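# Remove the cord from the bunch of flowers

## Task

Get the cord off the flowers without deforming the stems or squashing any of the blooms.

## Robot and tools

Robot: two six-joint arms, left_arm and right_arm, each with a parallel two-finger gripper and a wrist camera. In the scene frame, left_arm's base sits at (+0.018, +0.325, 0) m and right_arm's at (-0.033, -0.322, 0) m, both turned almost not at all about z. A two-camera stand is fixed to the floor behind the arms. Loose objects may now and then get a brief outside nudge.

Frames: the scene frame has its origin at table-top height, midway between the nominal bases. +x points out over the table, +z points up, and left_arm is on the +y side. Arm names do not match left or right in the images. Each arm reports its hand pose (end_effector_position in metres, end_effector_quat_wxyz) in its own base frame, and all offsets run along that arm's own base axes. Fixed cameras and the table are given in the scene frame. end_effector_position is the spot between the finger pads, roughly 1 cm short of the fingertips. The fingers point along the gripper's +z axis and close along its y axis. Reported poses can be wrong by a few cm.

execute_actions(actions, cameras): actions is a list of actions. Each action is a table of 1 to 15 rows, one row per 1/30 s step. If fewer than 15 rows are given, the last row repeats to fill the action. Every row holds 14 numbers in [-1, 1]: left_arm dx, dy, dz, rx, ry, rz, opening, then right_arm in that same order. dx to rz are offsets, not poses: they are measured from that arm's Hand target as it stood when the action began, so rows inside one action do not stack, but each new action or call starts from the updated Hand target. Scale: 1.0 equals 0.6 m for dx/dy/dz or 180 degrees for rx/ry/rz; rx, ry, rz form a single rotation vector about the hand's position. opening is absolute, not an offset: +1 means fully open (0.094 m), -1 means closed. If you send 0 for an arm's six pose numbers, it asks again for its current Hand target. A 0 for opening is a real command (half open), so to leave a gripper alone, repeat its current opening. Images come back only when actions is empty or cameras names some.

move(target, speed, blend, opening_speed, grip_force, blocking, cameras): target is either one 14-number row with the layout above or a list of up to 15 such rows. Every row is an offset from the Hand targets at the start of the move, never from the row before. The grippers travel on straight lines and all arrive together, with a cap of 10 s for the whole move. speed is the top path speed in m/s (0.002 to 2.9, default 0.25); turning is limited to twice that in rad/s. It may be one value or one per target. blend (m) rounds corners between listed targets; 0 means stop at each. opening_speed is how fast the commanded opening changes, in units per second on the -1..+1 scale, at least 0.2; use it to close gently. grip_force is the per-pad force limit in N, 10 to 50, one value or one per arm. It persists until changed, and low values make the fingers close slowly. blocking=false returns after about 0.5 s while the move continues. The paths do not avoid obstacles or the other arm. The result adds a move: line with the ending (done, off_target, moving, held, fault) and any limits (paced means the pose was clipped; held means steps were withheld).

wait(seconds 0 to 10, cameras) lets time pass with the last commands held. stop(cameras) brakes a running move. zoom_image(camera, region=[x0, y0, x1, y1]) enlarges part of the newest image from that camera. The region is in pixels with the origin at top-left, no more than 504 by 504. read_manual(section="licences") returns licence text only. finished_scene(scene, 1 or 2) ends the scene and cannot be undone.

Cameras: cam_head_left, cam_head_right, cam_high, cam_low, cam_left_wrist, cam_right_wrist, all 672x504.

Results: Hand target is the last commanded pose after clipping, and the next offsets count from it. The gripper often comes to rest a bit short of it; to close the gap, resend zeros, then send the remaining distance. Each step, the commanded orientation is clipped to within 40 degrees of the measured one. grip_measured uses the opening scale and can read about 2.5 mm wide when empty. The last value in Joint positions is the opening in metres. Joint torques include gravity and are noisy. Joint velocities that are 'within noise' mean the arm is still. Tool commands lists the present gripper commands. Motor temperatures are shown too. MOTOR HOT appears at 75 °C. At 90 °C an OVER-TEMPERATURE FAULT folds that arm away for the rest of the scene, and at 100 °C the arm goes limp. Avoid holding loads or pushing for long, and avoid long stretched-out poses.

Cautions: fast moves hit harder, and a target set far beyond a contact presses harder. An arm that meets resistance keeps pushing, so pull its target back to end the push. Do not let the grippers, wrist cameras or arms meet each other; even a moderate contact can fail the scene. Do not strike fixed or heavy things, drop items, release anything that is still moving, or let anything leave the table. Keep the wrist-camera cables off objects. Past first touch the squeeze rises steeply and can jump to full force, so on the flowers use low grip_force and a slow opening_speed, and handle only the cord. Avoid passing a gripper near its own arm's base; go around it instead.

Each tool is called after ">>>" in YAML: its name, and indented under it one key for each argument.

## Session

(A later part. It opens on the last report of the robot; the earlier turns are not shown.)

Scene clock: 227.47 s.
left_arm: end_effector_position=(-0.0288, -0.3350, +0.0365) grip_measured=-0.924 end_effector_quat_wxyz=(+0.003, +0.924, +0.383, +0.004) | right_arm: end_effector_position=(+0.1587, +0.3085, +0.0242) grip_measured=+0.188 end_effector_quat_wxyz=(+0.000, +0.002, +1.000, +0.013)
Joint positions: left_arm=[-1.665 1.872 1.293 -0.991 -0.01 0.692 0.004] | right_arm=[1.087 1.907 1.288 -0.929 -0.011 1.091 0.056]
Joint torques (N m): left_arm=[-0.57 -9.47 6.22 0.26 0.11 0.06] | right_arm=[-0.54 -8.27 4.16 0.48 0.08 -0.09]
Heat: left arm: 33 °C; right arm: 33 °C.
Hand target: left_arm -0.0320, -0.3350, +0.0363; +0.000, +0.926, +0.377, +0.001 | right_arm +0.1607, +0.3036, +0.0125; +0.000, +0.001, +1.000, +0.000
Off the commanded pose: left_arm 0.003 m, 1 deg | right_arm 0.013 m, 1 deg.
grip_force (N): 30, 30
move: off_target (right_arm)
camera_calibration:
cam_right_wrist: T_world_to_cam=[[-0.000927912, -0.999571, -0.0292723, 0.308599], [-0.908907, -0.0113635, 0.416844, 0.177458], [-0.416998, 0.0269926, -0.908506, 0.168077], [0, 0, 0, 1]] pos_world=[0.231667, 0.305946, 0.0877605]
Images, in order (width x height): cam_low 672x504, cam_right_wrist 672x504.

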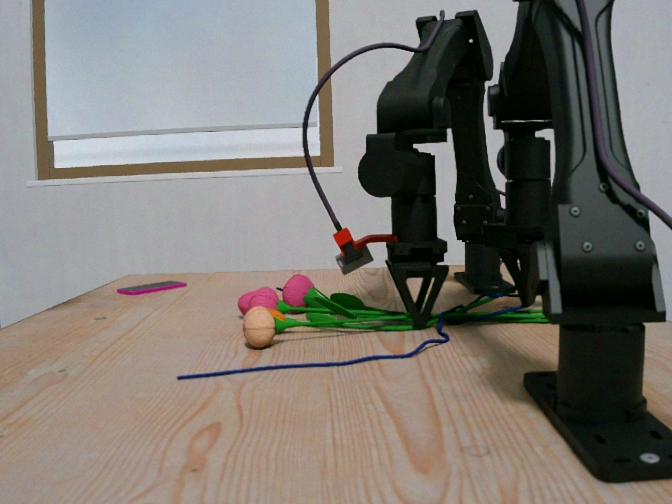

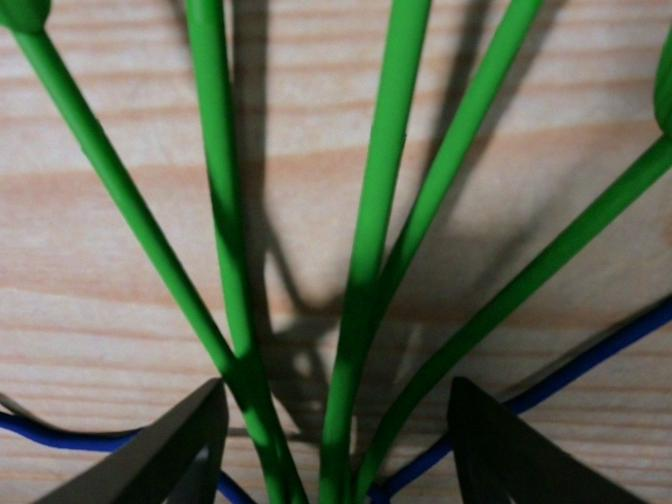

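>>> move:
  target:
    - [0, 0, 0, 0, 0, 0, -1, -0.005, 0.0, 0.045, 0, 0, 0, 0.19]
    - [0, 0, 0, 0, 0, 0, -1, -0.005, 0.0, 0.045, 0, 0, 0, 0.52]
    - [0, 0, 0, 0, 0, 0, -1, -0.005, 0.0, -0.005, 0, 0, 0, 0.52]
  speed: 0.1
  cameras: ["cam_right_wrist", "cam_low"]

Scene clock: 230.37 s.
left_arm: end_effector_position=(-0.0288, -0.3350, +0.0365) grip_measured=-0.924 end_effector_quat_wxyz=(+0.003, +0.924, +0.383, +0.004) | right_arm: end_effector_position=(+0.1583, +0.3079, +0.0215) grip_measured=+0.518 end_effector_quat_wxyz=(+0.001, +0.002, +1.000, +0.013)
Joint positions: left_arm=[-1.665 1.872 1.293 -0.991 -0.01 0.692 0.004] | right_arm=[1.087 1.907 1.276 -0.916 -0.011 1.091 0.071]
Joint torques (N m): left_arm=[-0.28 -9.16 6.19 0.31 0.11 0.02] | right_arm=[0.13 -8.25 3.99 0.52 0.07 -0.02]
Heat: left arm: 33 °C; right arm: 33 °C.
Hand target: left_arm -0.0320, -0.3350, +0.0363; +0.000, +0.926, +0.377, +0.001 | right_arm +0.1578, +0.3037, +0.0096; +0.000, +0.001, +1.000, +0.000
Off the commanded pose: left_arm 0.003 m, 1 deg | right_arm 0.013 m, 2 deg.
grip_force (N): 30, 30
move: off_target (right_arm); target 2's new opening was sent with right_arm's hand 0.012 m and 1 deg from that target
camera_calibration:
cam_right_wrist: T_world_to_cam=[[-0.000898525, -0.999528, -0.0307068, 0.307928], [-0.909214, -0.0119675, 0.416157, 0.178486], [-0.416328, 0.028293, -0.908774, 0.165038], [0, 0, 0, 1]] pos_world=[0.231269, 0.305249, 0.0851594]
Images, in order (width x height): cam_low 672x504, cam_right_wrist 672x504.

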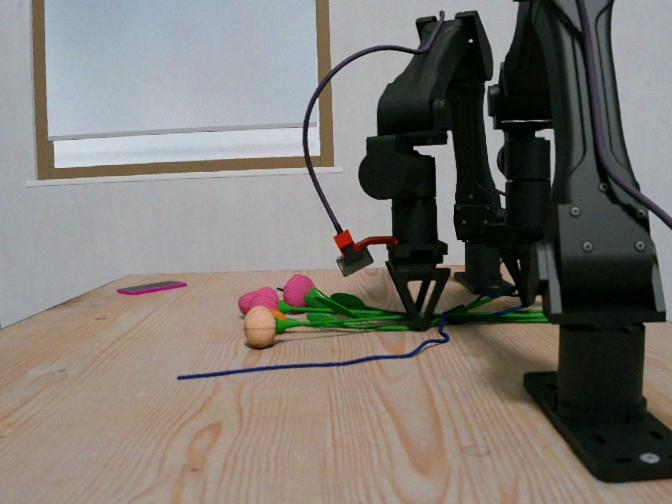

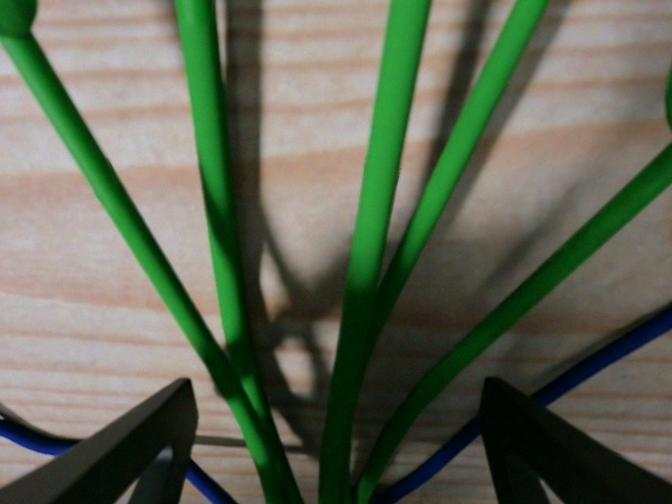

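>>> move:
  target: [0, 0, 0, 0, 0, 0, -1, 0, 0.0, 0.0, 0, 0, 0, -0.3]
  speed: 0.1
  opening_speed: 0.5
  grip_force: [30, 15]
  cameras: ["cam_right_wrist", "cam_low", "cam_high"]

Scene clock: 235.00 s.
left_arm: end_effector_position=(-0.0288, -0.3350, +0.0365) grip_measured=-0.924 end_effector_quat_wxyz=(+0.003, +0.924, +0.383, +0.004) | right_arm: end_effector_position=(+0.1584, +0.3081, +0.0215) grip_measured=-0.298 end_effector_quat_wxyz=(+0.001, +0.002, +1.000, +0.014)
Joint positions: left_arm=[-1.665 1.872 1.293 -0.991 -0.01 0.692 0.004] | right_arm=[1.087 1.907 1.276 -0.915 -0.011 1.091 0.033]
Joint torques (N m): left_arm=[-0.47 -9.36 6.28 0.24 0.1 0.06] | right_arm=[0.21 -8.32 3.97 0.51 0.09 -0.03]
Heat: left arm: 33 °C; right arm: 33 °C.
Hand target: left_arm -0.0320, -0.3350, +0.0363; +0.000, +0.926, +0.376, +0.001 | right_arm +0.1578, +0.3037, +0.0096; +0.000, +0.001, +1.000, +0.000
Off the commanded pose: left_arm 0.003 m, 1 deg | right_arm 0.013 m, 2 deg.
grip_force (N): 30, 15
move: off_target (right_arm)
camera_calibration:
cam_right_wrist: T_world_to_cam=[[-0.000863982, -0.999507, -0.0313778, 0.308075], [-0.909348, -0.012269, 0.415855, 0.178686], [-0.416035, 0.0288926, -0.90889, 0.164926], [0, 0, 0, 1]] pos_world=[0.231369, 0.305351, 0.0852589]
Images, in order (width x height): cam_high 672x504, cam_low 672x504, cam_right_wrist 672x504.

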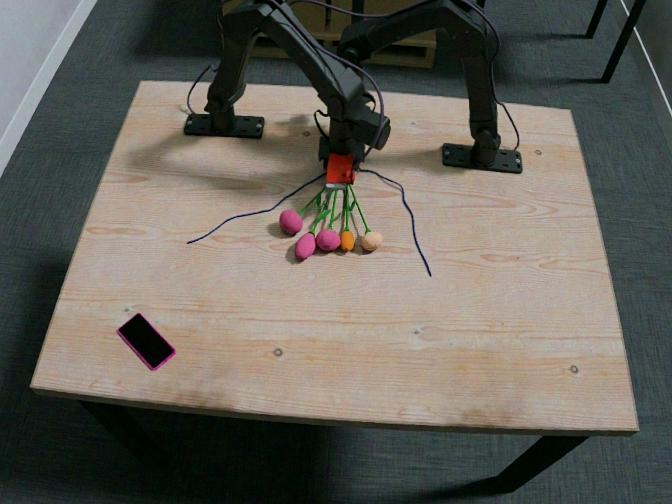

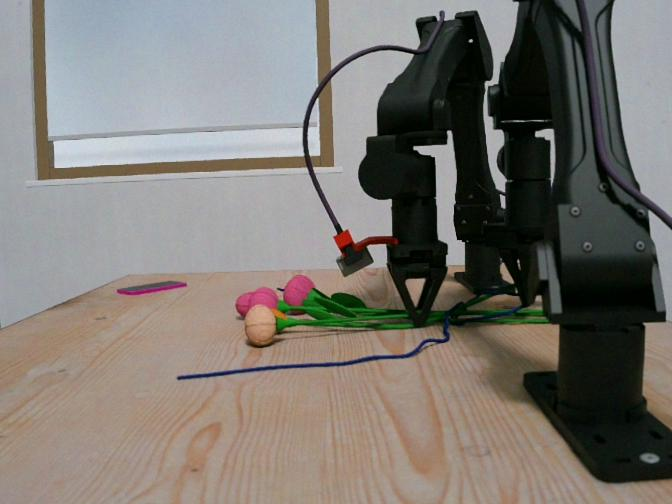

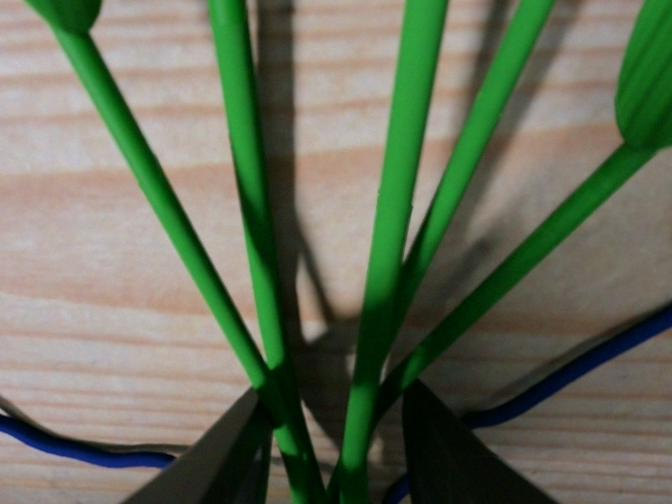

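>>> move:
  target: [0, 0, 0, 0, 0, 0, -1, 0, 0.0, 0.0, 0, 0, 0, -0.52]
  speed: 0.1
  opening_speed: 0.3
  grip_force: [30, 15]
  cameras: ["cam_right_wrist", "cam_high"]

Scene clock: 236.50 s.
left_arm: end_effector_position=(-0.0288, -0.3350, +0.0365) grip_measured=-0.924 end_effector_quat_wxyz=(+0.003, +0.924, +0.383, +0.004) | right_arm: end_effector_position=(+0.1588, +0.3087, +0.0215) grip_measured=-0.517 end_effector_quat_wxyz=(+0.002, +0.002, +1.000, +0.015)
Joint positions: left_arm=[-1.665 1.872 1.293 -0.991 -0.01 0.692 0.004] | right_arm=[1.087 1.907 1.276 -0.912 -0.011 1.091 0.023]
Joint torques (N m): left_arm=[-0.66 -9.33 6.22 0.32 0.13 0.11] | right_arm=[0.18 -8.25 3.99 0.46 0.08 0]
Heat: left arm: 33 °C; right arm: 33 °C.
Hand target: left_arm -0.0320, -0.3350, +0.0363; +0.000, +0.926, +0.376, +0.001 | right_arm +0.1578, +0.3037, +0.0096; +0.000, +0.001, +1.000, +0.000
Off the commanded pose: left_arm 0.003 m, 1 deg | right_arm 0.013 m, 2 deg.
grip_force (N): 30, 15
move: off_target (right_arm)
camera_calibration:
cam_right_wrist: T_world_to_cam=[[-0.000807197, -0.999421, -0.034019, 0.30877], [-0.90994, -0.0133749, 0.414524, 0.179425], [-0.414739, 0.0312898, -0.909402, 0.164096], [0, 0, 0, 1]] pos_world=[0.231572, 0.305856, 0.0853569]
Images, in order (width x height): cam_high 672x504, cam_right_wrist 672x504.

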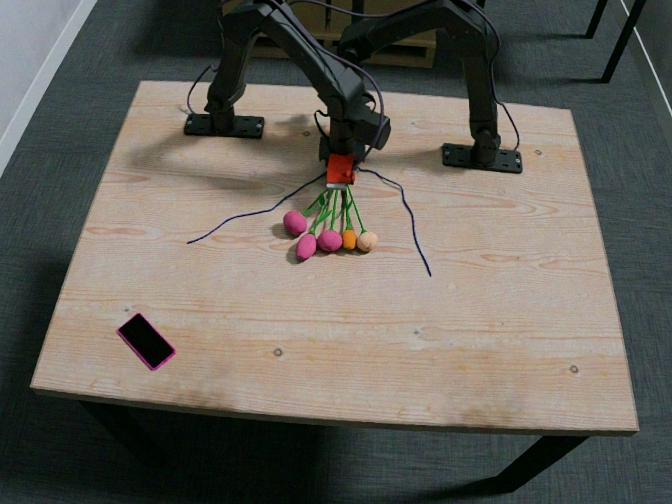

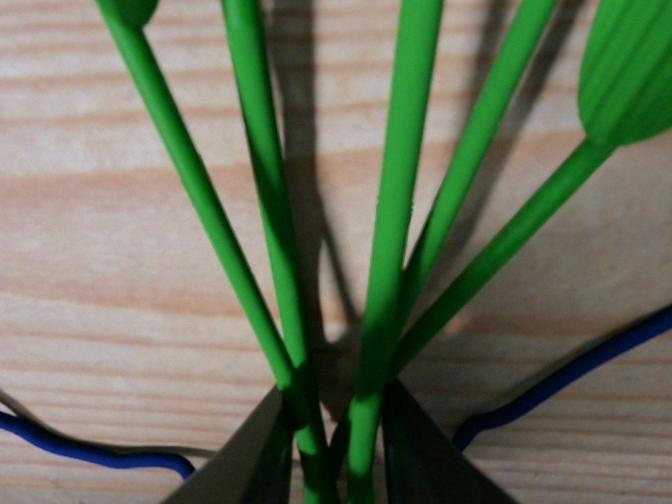

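>>> move:
  target: [0, 0, 0, 0, 0, 0, -1, 0, 0.0, 0.0, 0, 0, 0, -0.64]
  speed: 0.1
  opening_speed: 0.3
  grip_force: [30, 12]
  cameras: ["cam_right_wrist", "cam_high"]

Scene clock: 238.00 s.
left_arm: end_effector_position=(-0.0288, -0.3350, +0.0365) grip_measured=-0.924 end_effector_quat_wxyz=(+0.003, +0.924, +0.383, +0.004) | right_arm: end_effector_position=(+0.1594, +0.3099, +0.0216) grip_measured=-0.636 end_effector_quat_wxyz=(+0.003, +0.002, +1.000, +0.017)
Joint positions: left_arm=[-1.665 1.872 1.293 -0.991 -0.01 0.692 0.004] | right_arm=[1.087 1.907 1.276 -0.907 -0.011 1.091 0.017]
Joint torques (N m): left_arm=[-0.59 -9.32 6.22 0.29 0.14 0.09] | right_arm=[0.2 -8.29 4.1 0.42 0.09 0]
Heat: left arm: 33 °C; right arm: 33 °C.
Hand target: left_arm -0.0320, -0.3350, +0.0363; +0.000, +0.926, +0.376, +0.001 | right_arm +0.1578, +0.3037, +0.0096; +0.000, +0.001, +1.000, +0.000
Off the commanded pose: left_arm 0.003 m, 1 deg | right_arm 0.014 m, 2 deg.
grip_force (N): 30, 12
move: off_target (right_arm)
camera_calibration:
cam_right_wrist: T_world_to_cam=[[-0.000752673, -0.99925, -0.0387201, 0.310023], [-0.910951, -0.0152875, 0.412232, 0.180833], [-0.412515, 0.0355824, -0.910256, 0.162695], [0, 0, 0, 1]] pos_world=[0.232078, 0.306766, 0.0855533]
Images, in order (width x height): cam_high 672x504, cam_right_wrist 672x504.

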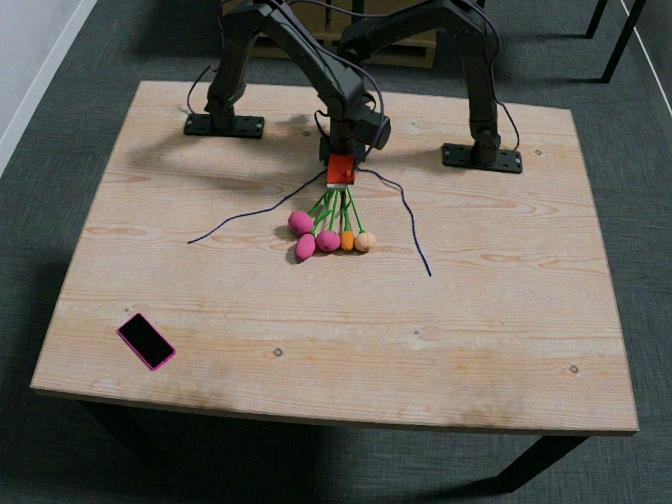

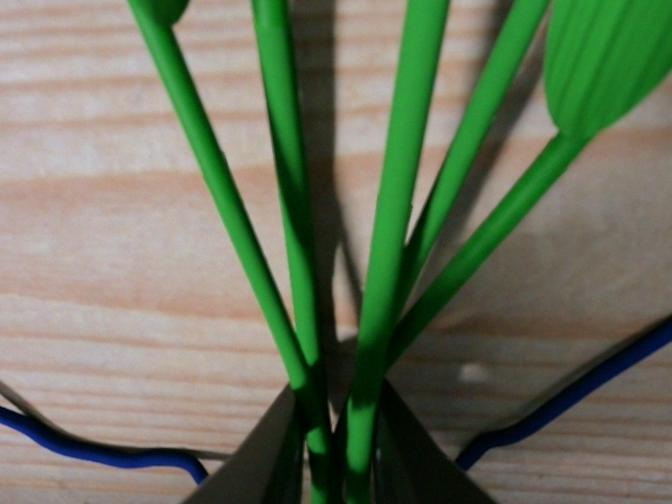

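>>> move:
  target: [0, 0, 0, 0, 0, 0, -1, 0.055, 0.005, 0.0157, 0, 0, 0, -0.64]
  speed: 0.05
  cameras: ["cam_right_wrist", "cam_high", "cam_low", "cam_left_wrist"]

Scene clock: 239.33 s.
left_arm: end_effector_position=(-0.0280, -0.3351, +0.0365) grip_measured=-0.924 end_effector_quat_wxyz=(+0.004, +0.924, +0.383, +0.006) | right_arm: end_effector_position=(+0.1825, +0.3072, +0.0223) grip_measured=-0.636 end_effector_quat_wxyz=(-0.007, +0.001, +1.000, +0.012)
Joint positions: left_arm=[-1.665 1.872 1.293 -0.991 -0.014 0.692 0.004] | right_arm=[1.019 1.955 1.347 -0.951 -0.025 1.022 0.017]
Joint torques (N m): left_arm=[-0.35 -9.59 6.39 0.28 0.14 0.06] | right_arm=[-0.7 -8.36 7.41 0.24 0.2 -0.1]
Heat: left arm: 33 °C; right arm: 33 °C.
Hand target: left_arm -0.0320, -0.3350, +0.0363; +0.000, +0.926, +0.376, +0.001 | right_arm +0.1907, +0.3067, +0.0189; +0.000, +0.001, +1.000, +0.000
Off the commanded pose: left_arm 0.004 m, 1 deg | right_arm 0.009 m, 2 deg.
grip_force (N): 30, 12
move: done
camera_calibration:
cam_left_wrist: T_world_to_cam=[[-0.702288, 0.711728, -0.0153264, 0.220913], [0.634577, 0.635628, 0.439646, 0.253819], [0.32265, 0.299033, -0.89804, 0.229514], [0, 0, 0, 1]] pos_world=[-0.0799759, -0.387197, 0.097908]
cam_right_wrist: T_world_to_cam=[[-0.0000303038, -0.999614, -0.027796, 0.306989], [-0.902257, -0.0119583, 0.431033, 0.198479], [-0.431198, 0.0250922, -0.901908, 0.179375], [0, 0, 0, 1]] pos_world=[0.256435, 0.304743, 0.0847624]
Images, in order (width x height): cam_high 672x504, cam_low 672x504, cam_left_wrist 672x504, cam_right_wrist 672x504.

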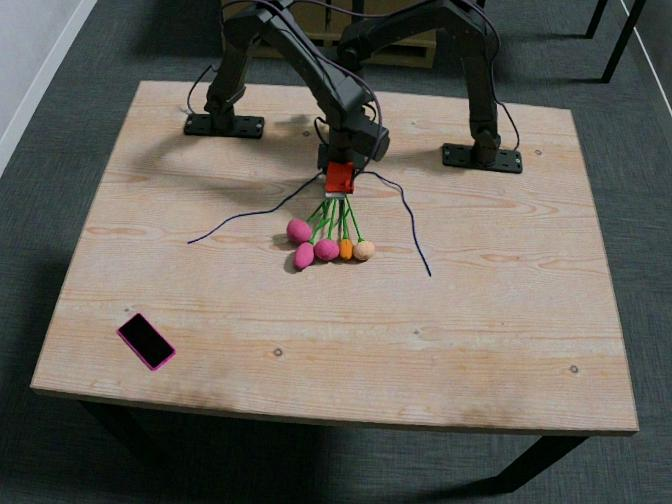

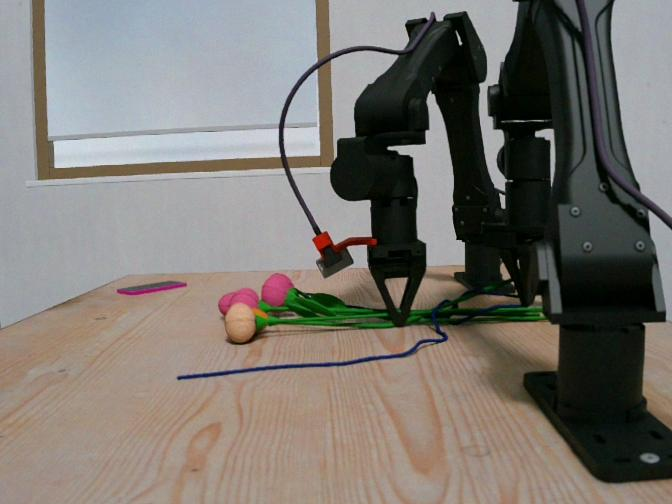

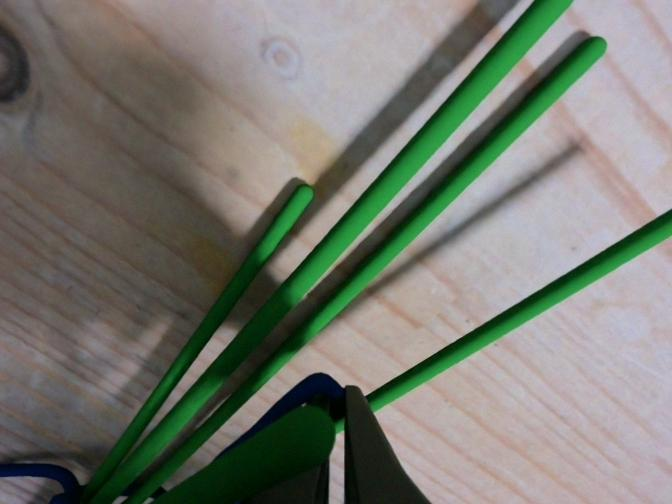

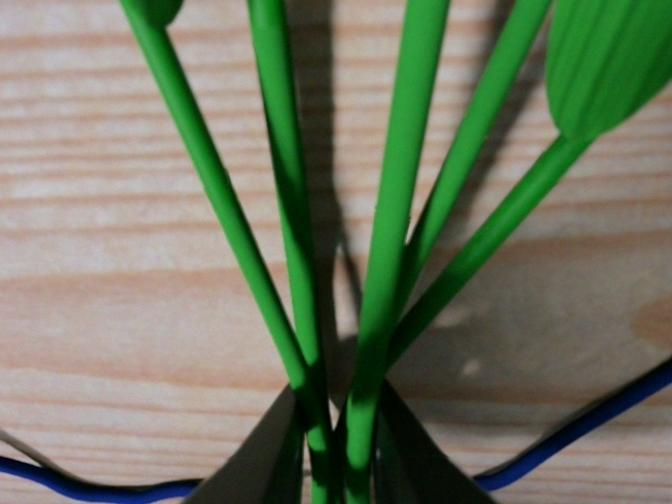

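>>> move:
  target: [0, 0, 0, 0, 0, 0, -1, 0.075, 0.0, 0.0, 0, 0, 0, -0.64]
  speed: 0.06
  cameras: ["cam_right_wrist", "cam_high", "cam_low", "cam_left_wrist"]

Scene clock: 240.93 s.
left_arm: end_effector_position=(-0.0270, -0.3349, +0.0365) grip_measured=-0.924 end_effector_quat_wxyz=(+0.005, +0.924, +0.382, +0.009) | right_arm: end_effector_position=(+0.2263, +0.3063, +0.0232) grip_measured=-0.636 end_effector_quat_wxyz=(-0.009, +0.001, +1.000, +0.010)
Joint positions: left_arm=[-1.665 1.872 1.293 -0.992 -0.019 0.692 0.004] | right_arm=[0.92 2.045 1.482 -1.004 -0.025 0.922 0.017]
Joint torques (N m): left_arm=[-0.73 -9.42 6.38 0.31 0.22 0.05] | right_arm=[-0.75 -9.17 7.65 0.28 0.24 -0.05]
Heat: left arm: 33 °C; right arm: 33 °C.
Hand target: left_arm -0.0320, -0.3350, +0.0363; +0.000, +0.926, +0.376, +0.001 | right_arm +0.2359, +0.3066, +0.0189; +0.000, +0.001, +1.000, +0.000
Off the commanded pose: left_arm 0.005 m, 1 deg | right_arm 0.010 m, 1 deg.
grip_force (N): 30, 12
move: done
camera_calibration:
cam_left_wrist: T_world_to_cam=[[-0.702163, 0.711764, -0.0189648, 0.221644], [0.632059, 0.635355, 0.443651, 0.252803], [0.327824, 0.299528, -0.895999, 0.229424], [0, 0, 0, 1]] pos_world=[-0.0793668, -0.387096, 0.0976111]
cam_right_wrist: T_world_to_cam=[[0.00026971, -0.999733, -0.0230921, 0.306047], [-0.901306, -0.0102461, 0.433061, 0.236751], [-0.433182, 0.0206963, -0.901069, 0.200902], [0, 0, 0, 1]] pos_world=[0.30033, 0.304233, 0.0855661]
Images, in order (width x height): cam_high 672x504, cam_low 672x504, cam_left_wrist 672x504, cam_right_wrist 672x504.

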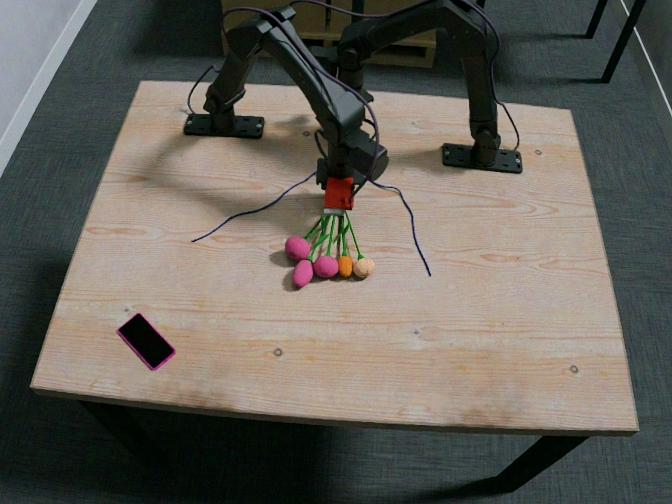

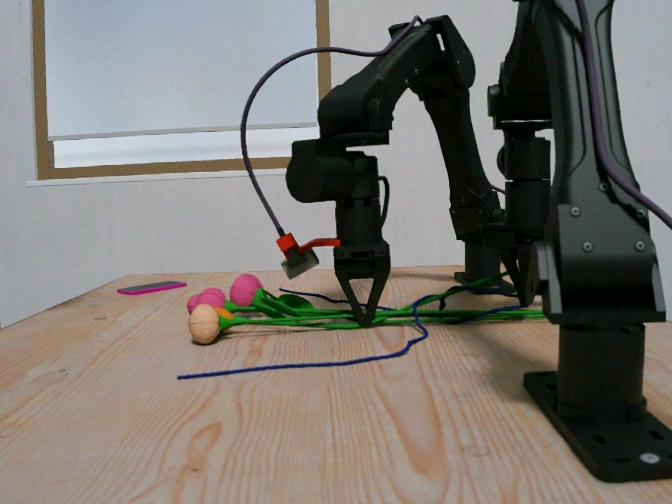

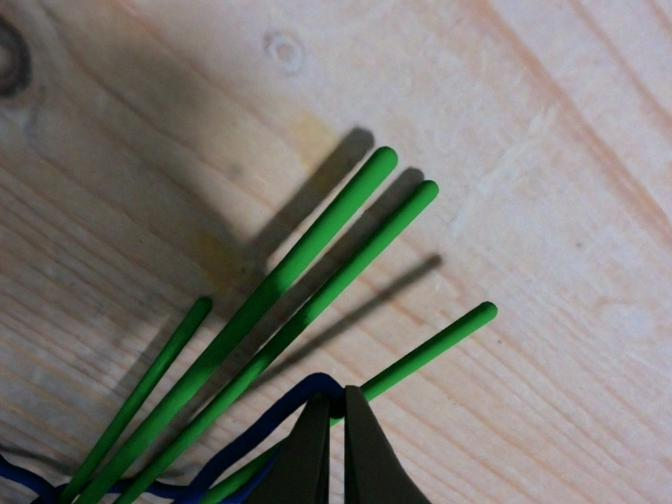

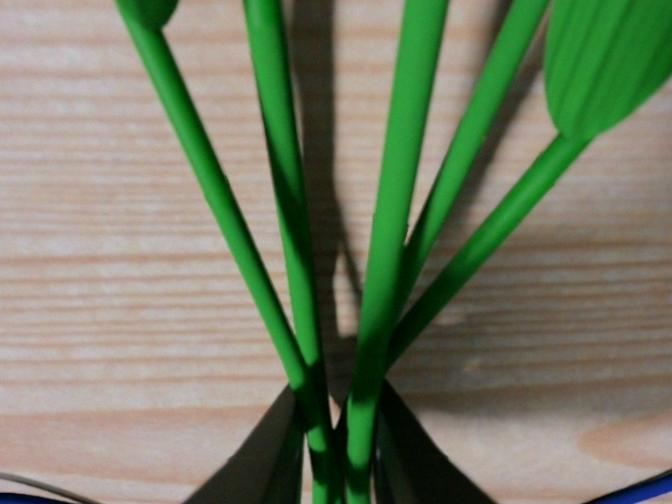

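>>> move:
  target: [0, 0, 0, 0, 0, 0, -1, 0.075, 0.0, 0.0, 0, 0, 0, -0.64]
  speed: 0.06
  cameras: ["cam_head_right", "cam_high", "cam_low", "cam_left_wrist"]

Scene clock: 242.40 s.
left_arm: end_effector_position=(-0.0268, -0.3349, +0.0365) grip_measured=-0.924 end_effector_quat_wxyz=(+0.005, +0.924, +0.382, +0.009) | right_arm: end_effector_position=(+0.2717, +0.3074, +0.0247) grip_measured=-0.636 end_effector_quat_wxyz=(-0.007, +0.001, +1.000, +0.011)
Joint positions: left_arm=[-1.665 1.872 1.293 -0.992 -0.02 0.692 0.004] | right_arm=[0.833 2.151 1.653 -1.066 -0.025 0.835 0.017]
Joint torques (N m): left_arm=[-0.43 -9.24 6.39 0.29 0.24 0.07] | right_arm=[-0.64 -10.33 7.71 0.28 0.23 -0.06]
Heat: left arm: 33 °C; right arm: 33 °C.
Hand target: left_arm -0.0320, -0.3350, +0.0363; +0.000, +0.926, +0.376, +0.001 | right_arm +0.2807, +0.3067, +0.0189; +0.000, +0.001, +1.000, +0.000
Off the commanded pose: left_arm 0.005 m, 1 deg | right_arm 0.011 m, 2 deg.
grip_force (N): 30, 12
move: off_target (right_arm)
camera_calibration:
cam_left_wrist: T_world_to_cam=[[-0.70211, 0.7118, -0.0195631, 0.22179], [0.631759, 0.635363, 0.444065, 0.252722], [0.328515, 0.299423, -0.895781, 0.229295], [0, 0, 0, 1]] pos_world=[-0.0792656, -0.387097, 0.0975117]
Images, in order (width x height): cam_head_right 672x504, cam_high 672x504, cam_low 672x504, cam_left_wrist 672x504.

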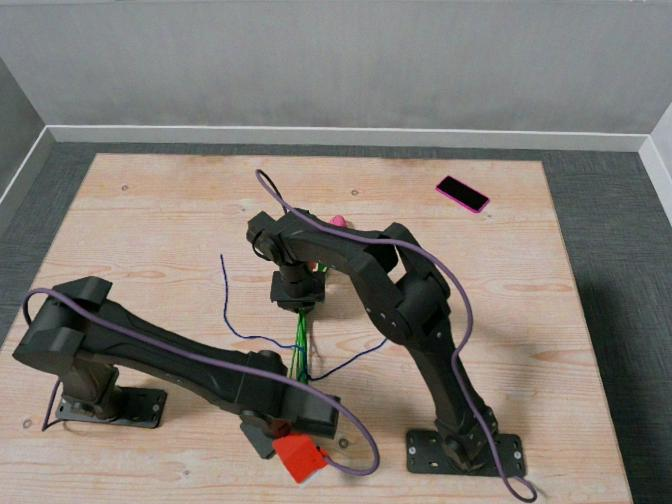

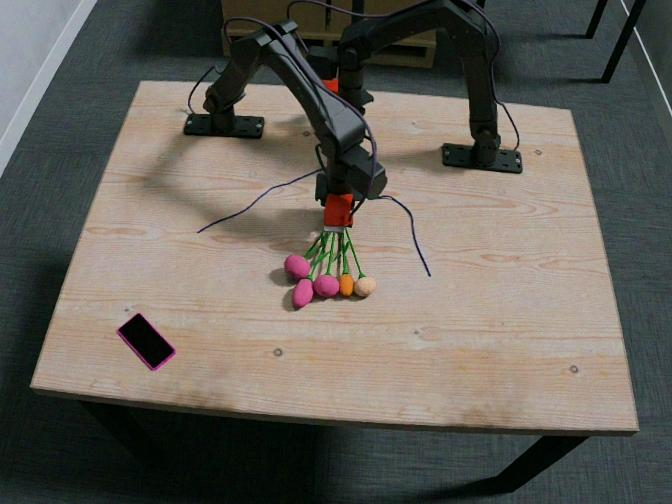

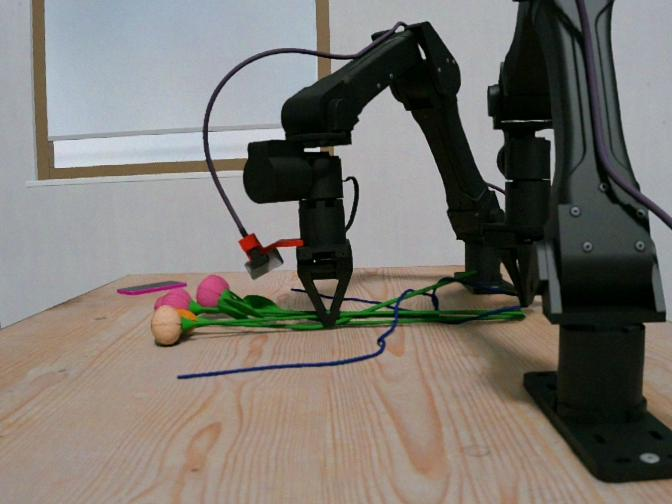

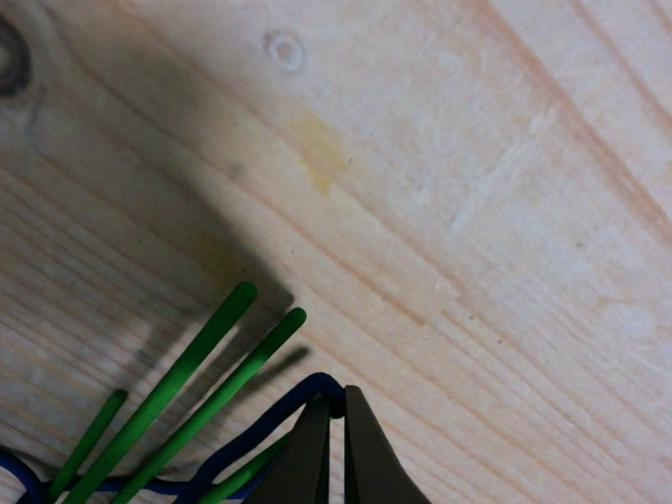

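>>> zoom_image:
  camera: "cam_low"
  region: [300, 240, 560, 360]

>>> zoom_image:
  camera: "cam_head_right"
  region: [200, 280, 400, 440]

Scaled by 1.938 from the camera's 672x504 image, which has a finer 960x720 frame.

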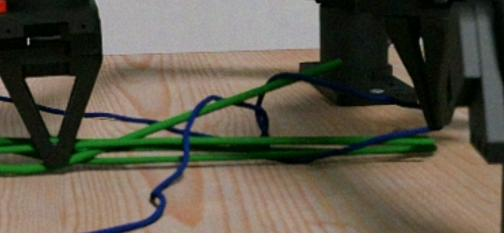

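Scaled by 2.520 from the camera's 672x504 image, which has a finer 960x720 frame.

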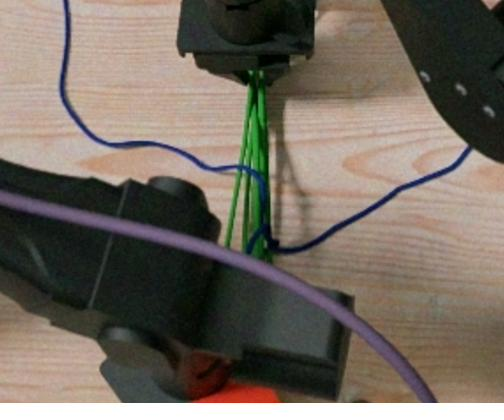

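>>> move:
  target: [0, 0, 0, 0, 0, 0, -1, 0.075, 0.0, 0.0, 0, 0, 0, -0.64]
  speed: 0.06
  cameras: ["cam_head_right", "cam_head_left", "cam_high", "cam_low", "cam_left_wrist"]

>>> zoom_image:
  camera: "cam_low"
  region: [300, 240, 560, 360]

Scene clock: 244.03 s.
left_arm: end_effector_position=(-0.0272, -0.3349, +0.0365) grip_measured=-0.924 end_effector_quat_wxyz=(+0.004, +0.924, +0.382, +0.008) | right_arm: end_effector_position=(+0.3202, +0.3101, +0.0270) grip_measured=-0.636 end_effector_quat_wxyz=(+0.000, +0.003, +1.000, +0.016)
Joint positions: left_arm=[-1.665 1.872 1.293 -0.992 -0.018 0.692 0.004] | right_arm=[0.758 2.278 1.872 -1.142 -0.023 0.763 0.017]
Joint torques (N m): left_arm=[-0.61 -9.47 6.26 0.32 0.24 0.09] | right_arm=[-0.46 -11.26 7.79 0.25 0.17 -0.08]
Heat: left arm: 32 °C; right arm: 32 °C.
Hand target: left_arm -0.0320, -0.3350, +0.0363; +0.000, +0.926, +0.376, +0.001 | right_arm +0.3257, +0.3067, +0.0191; +0.000, +0.001, +1.000, +0.000
Off the commanded pose: left_arm 0.005 m, 1 deg | right_arm 0.010 m, 2 deg.
grip_force (N): 30, 12
move: done
camera_calibration:
cam_left_wrist: T_world_to_cam=[[-0.702198, 0.711751, -0.0181165, 0.221482], [0.632532, 0.635319, 0.443028, 0.252952], [0.326836, 0.299634, -0.896325, 0.229451], [0, 0, 0, 1]] pos_world=[-0.0794685, -0.387096, 0.0976103]
Images, in order (width x height): cam_head_left 672x504, cam_head_right 672x504, cam_high 672x504, cam_low 672x504, cam_left_wrist 672x504.

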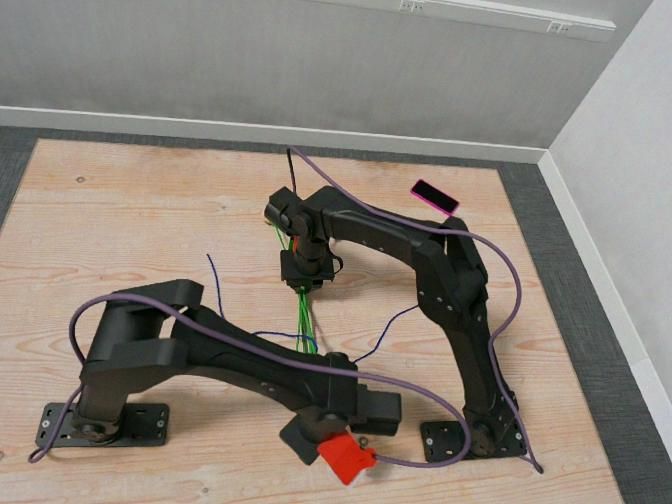

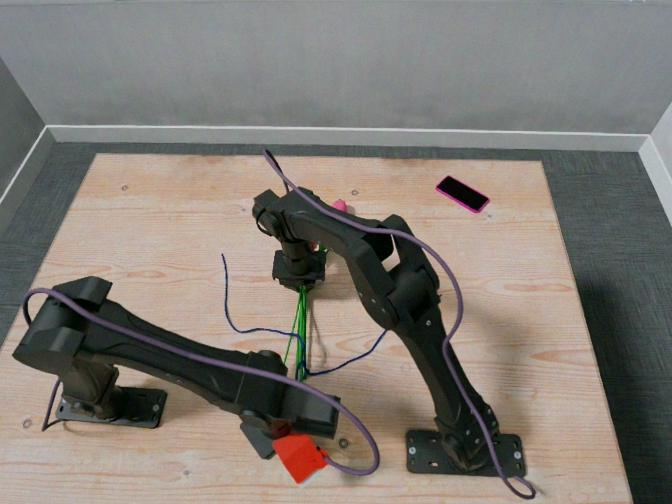

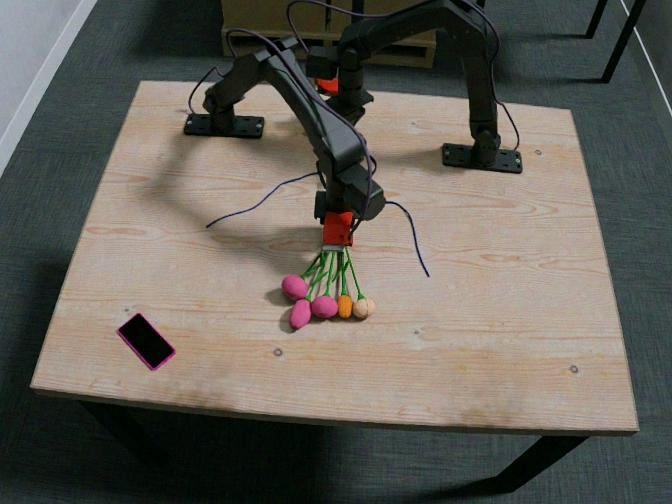

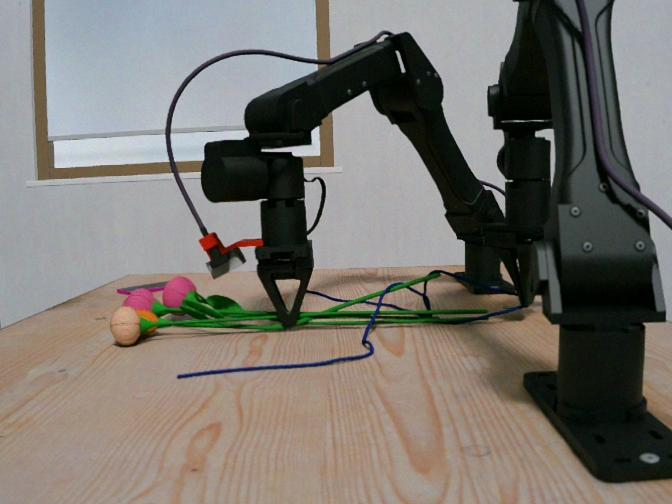

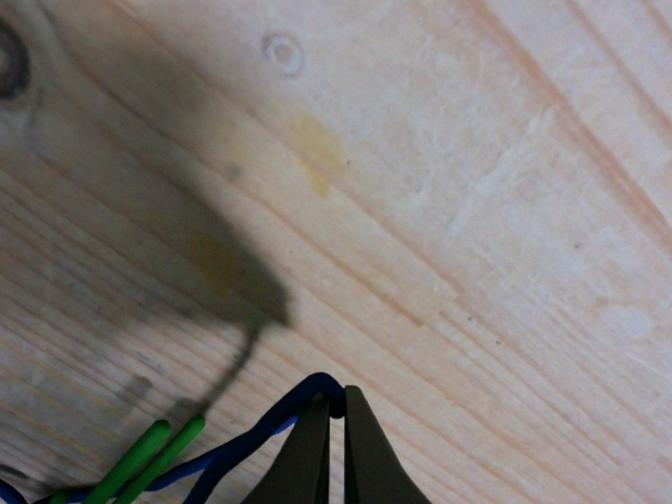

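Scaled by 1.938 from the camera's 672x504 image, which has a finer 960x720 frame.

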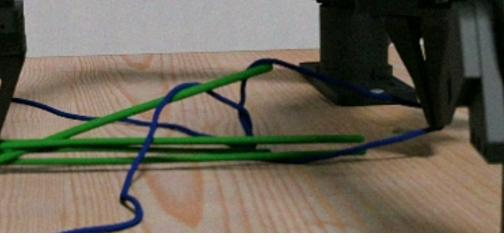

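>>> move:
  target: [0, 0, 0, 0, 0, 0, -1, 0.06, 0.0, 0.0, 0, 0, 0, -0.64]
  speed: 0.05
  cameras: ["cam_head_right", "cam_low", "cam_left_wrist"]

>>> zoom_image:
  camera: "cam_low"
  region: [300, 240, 560, 360]

>>> zoom_image:
  camera: "cam_head_right"
  region: [200, 280, 400, 440]

Scene clock: 245.57 s.
left_arm: end_effector_position=(-0.0279, -0.3348, +0.0365) grip_measured=-0.924 end_effector_quat_wxyz=(+0.003, +0.924, +0.383, +0.006) | right_arm: end_effector_position=(+0.3581, +0.3109, +0.0285) grip_measured=-0.636 end_effector_quat_wxyz=(+0.004, +0.002, +1.000, +0.016)
Joint positions: left_arm=[-1.665 1.872 1.293 -0.992 -0.014 0.692 0.004] | right_arm=[0.706 2.407 2.1 -1.237 -0.019 0.711 0.017]
Joint torques (N m): left_arm=[-0.72 -9.32 6.23 0.28 0.17 0.06] | right_arm=[-0.4 -12.29 7.88 0.19 0.15 -0.11]
Heat: left arm: 32 °C; right arm: 32 °C.
Hand target: left_arm -0.0320, -0.3350, +0.0363; +0.000, +0.926, +0.377, +0.001 | right_arm +0.3618, +0.3066, +0.0190; +0.000, +0.001, +1.000, +0.000
Off the commanded pose: left_arm 0.004 m, 1 deg | right_arm 0.011 m, 2 deg.
grip_force (N): 30, 12
move: off_target (right_arm)
camera_calibration:
cam_left_wrist: T_world_to_cam=[[-0.702276, 0.71175, -0.0148437, 0.220731], [0.634397, 0.635142, 0.440607, 0.253439], [0.32303, 0.300011, -0.897577, 0.229727], [0, 0, 0, 1]] pos_world=[-0.0799752, -0.386996, 0.0978073]
Images, in order (width x height): cam_head_right 672x504, cam_low 672x504, cam_left_wrist 672x504.

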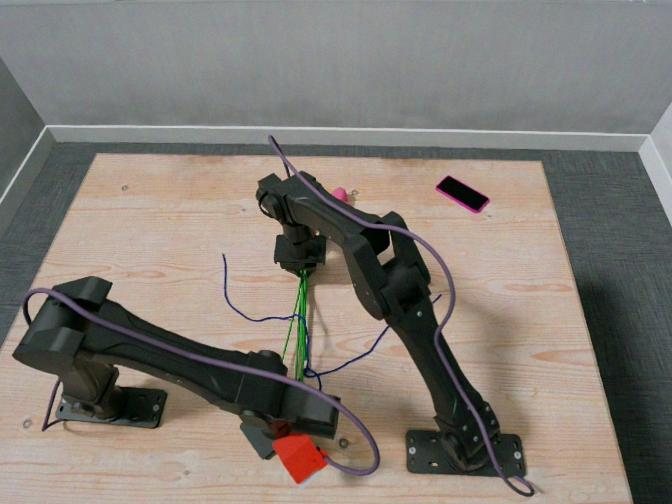

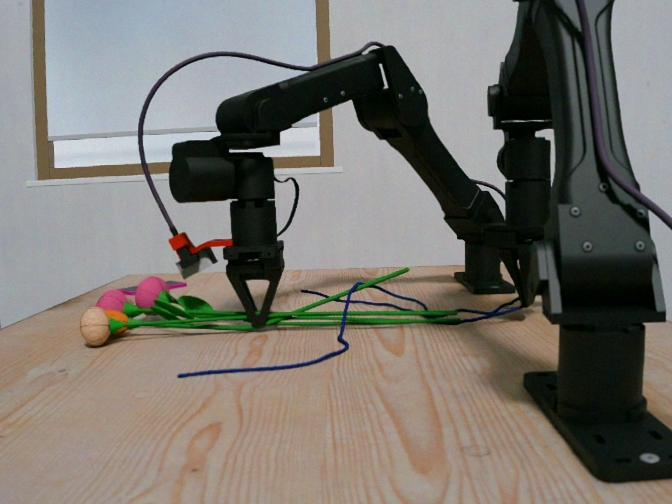

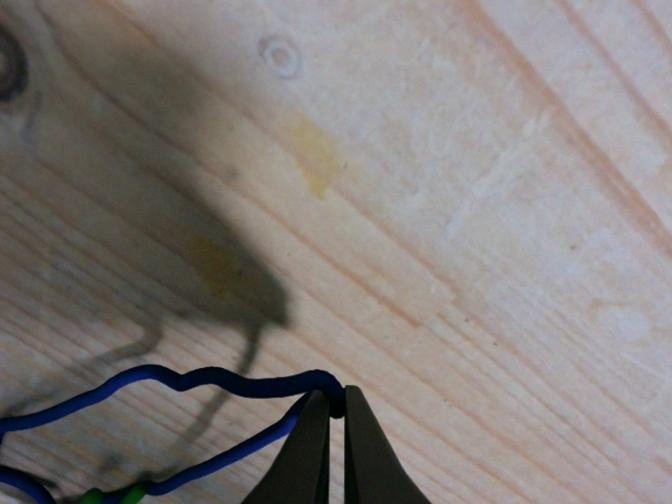

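Scaled by 1.938 from the camera's 672x504 image, which has a finer 960x720 frame.

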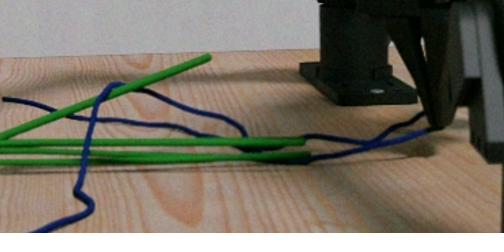

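Scaled by 2.520 from the camera's 672x504 image, which has a finer 960x720 frame.

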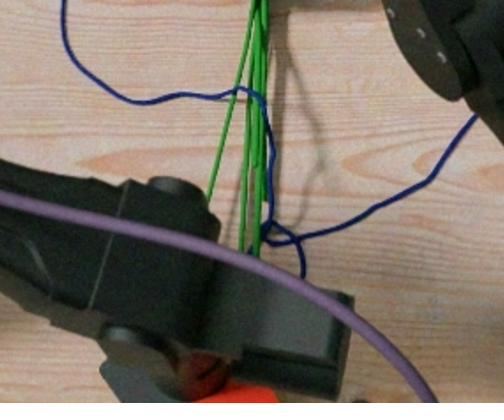

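>>> move:
  target: [-0.04, 0, 0, 0, 0, 0, -1, 0.05, 0.0, 0.0, 0, 0, 0, -0.64]
  speed: 0.05
  cameras: ["cam_head_right", "cam_low", "cam_left_wrist"]

>>> zoom_image:
  camera: "cam_low"
  region: [300, 240, 560, 360]

>>> zoom_image:
  camera: "cam_head_right"
  region: [200, 280, 400, 440]

Scene clock: 247.63 s.
left_arm: end_effector_position=(-0.0523, -0.3319, +0.0365) grip_measured=-0.924 end_effector_quat_wxyz=(+0.003, +0.927, +0.375, +0.005) | right_arm: end_effector_position=(+0.3893, +0.3121, +0.0304) grip_measured=-0.636 end_effector_quat_wxyz=(+0.007, +0.003, +1.000, +0.017)
Joint positions: left_arm=[-1.737 1.872 1.293 -0.992 -0.012 0.636 0.004] | right_arm=[0.667 2.551 2.371 -1.359 -0.018 0.673 0.017]
Joint torques (N m): left_arm=[0.01 -8.34 7.3 0.21 0.15 -0.12] | right_arm=[-0.54 -12.98 7.97 0.19 0.15 -0.11]
Heat: left arm: 32 °C; right arm: 33 °C.
Hand target: left_arm -0.0560, -0.3350, +0.0363; +0.000, +0.926, +0.377, +0.001 | right_arm +0.3918, +0.3067, +0.0190; +0.000, +0.001, +1.000, +0.000
Off the commanded pose: left_arm 0.005 m, 1 deg | right_arm 0.013 m, 2 deg.
grip_force (N): 30, 12
move: off_target (right_arm)
camera_calibration:
cam_left_wrist: T_world_to_cam=[[-0.690558, 0.723144, -0.0138734, 0.205899], [0.645554, 0.624887, 0.439064, 0.264316], [0.326176, 0.294243, -0.898349, 0.234989], [0, 0, 0, 1]] pos_world=[-0.105093, -0.383206, 0.0979065]
Images, in order (width x height): cam_head_right 672x504, cam_low 672x504, cam_left_wrist 672x504.

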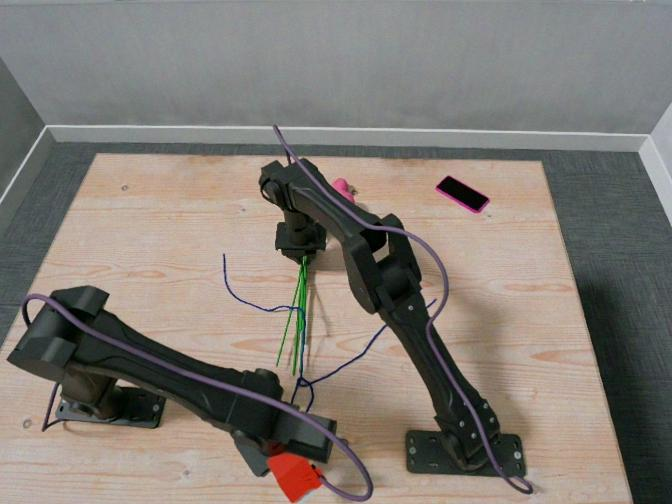

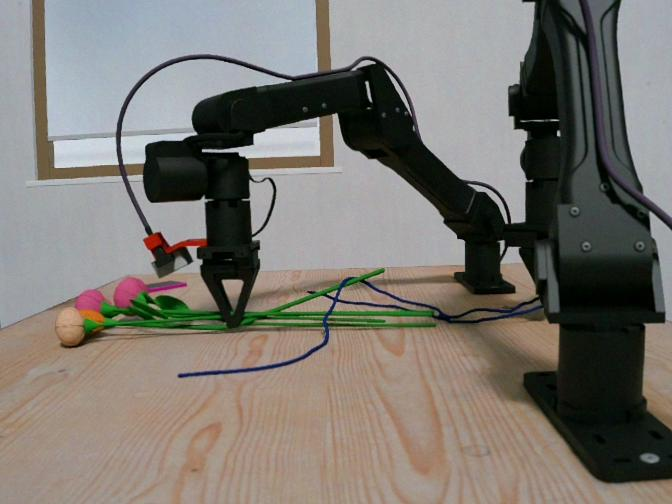

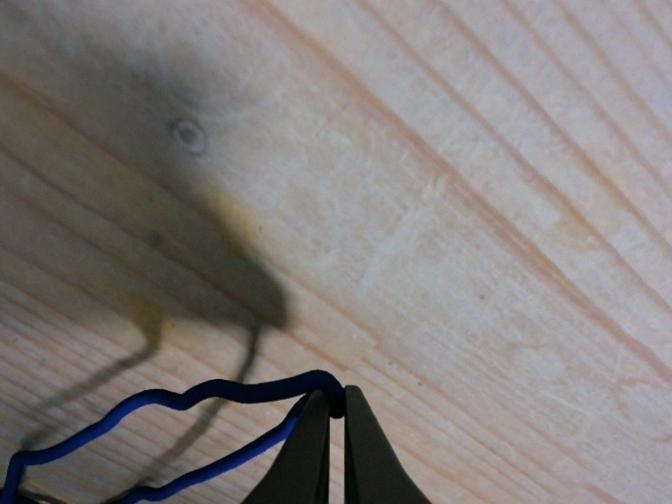

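Scaled by 1.938 from the camera's 672x504 image, which has a finer 960x720 frame.

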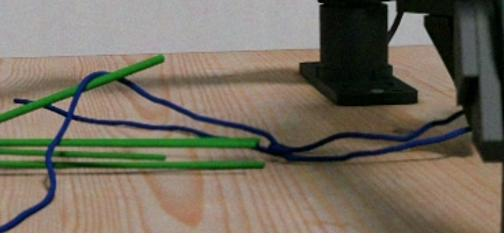

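Scaled by 2.520 from the camera's 672x504 image, which has a finer 960x720 frame.

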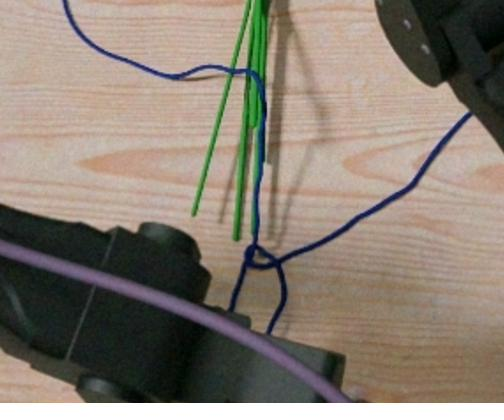

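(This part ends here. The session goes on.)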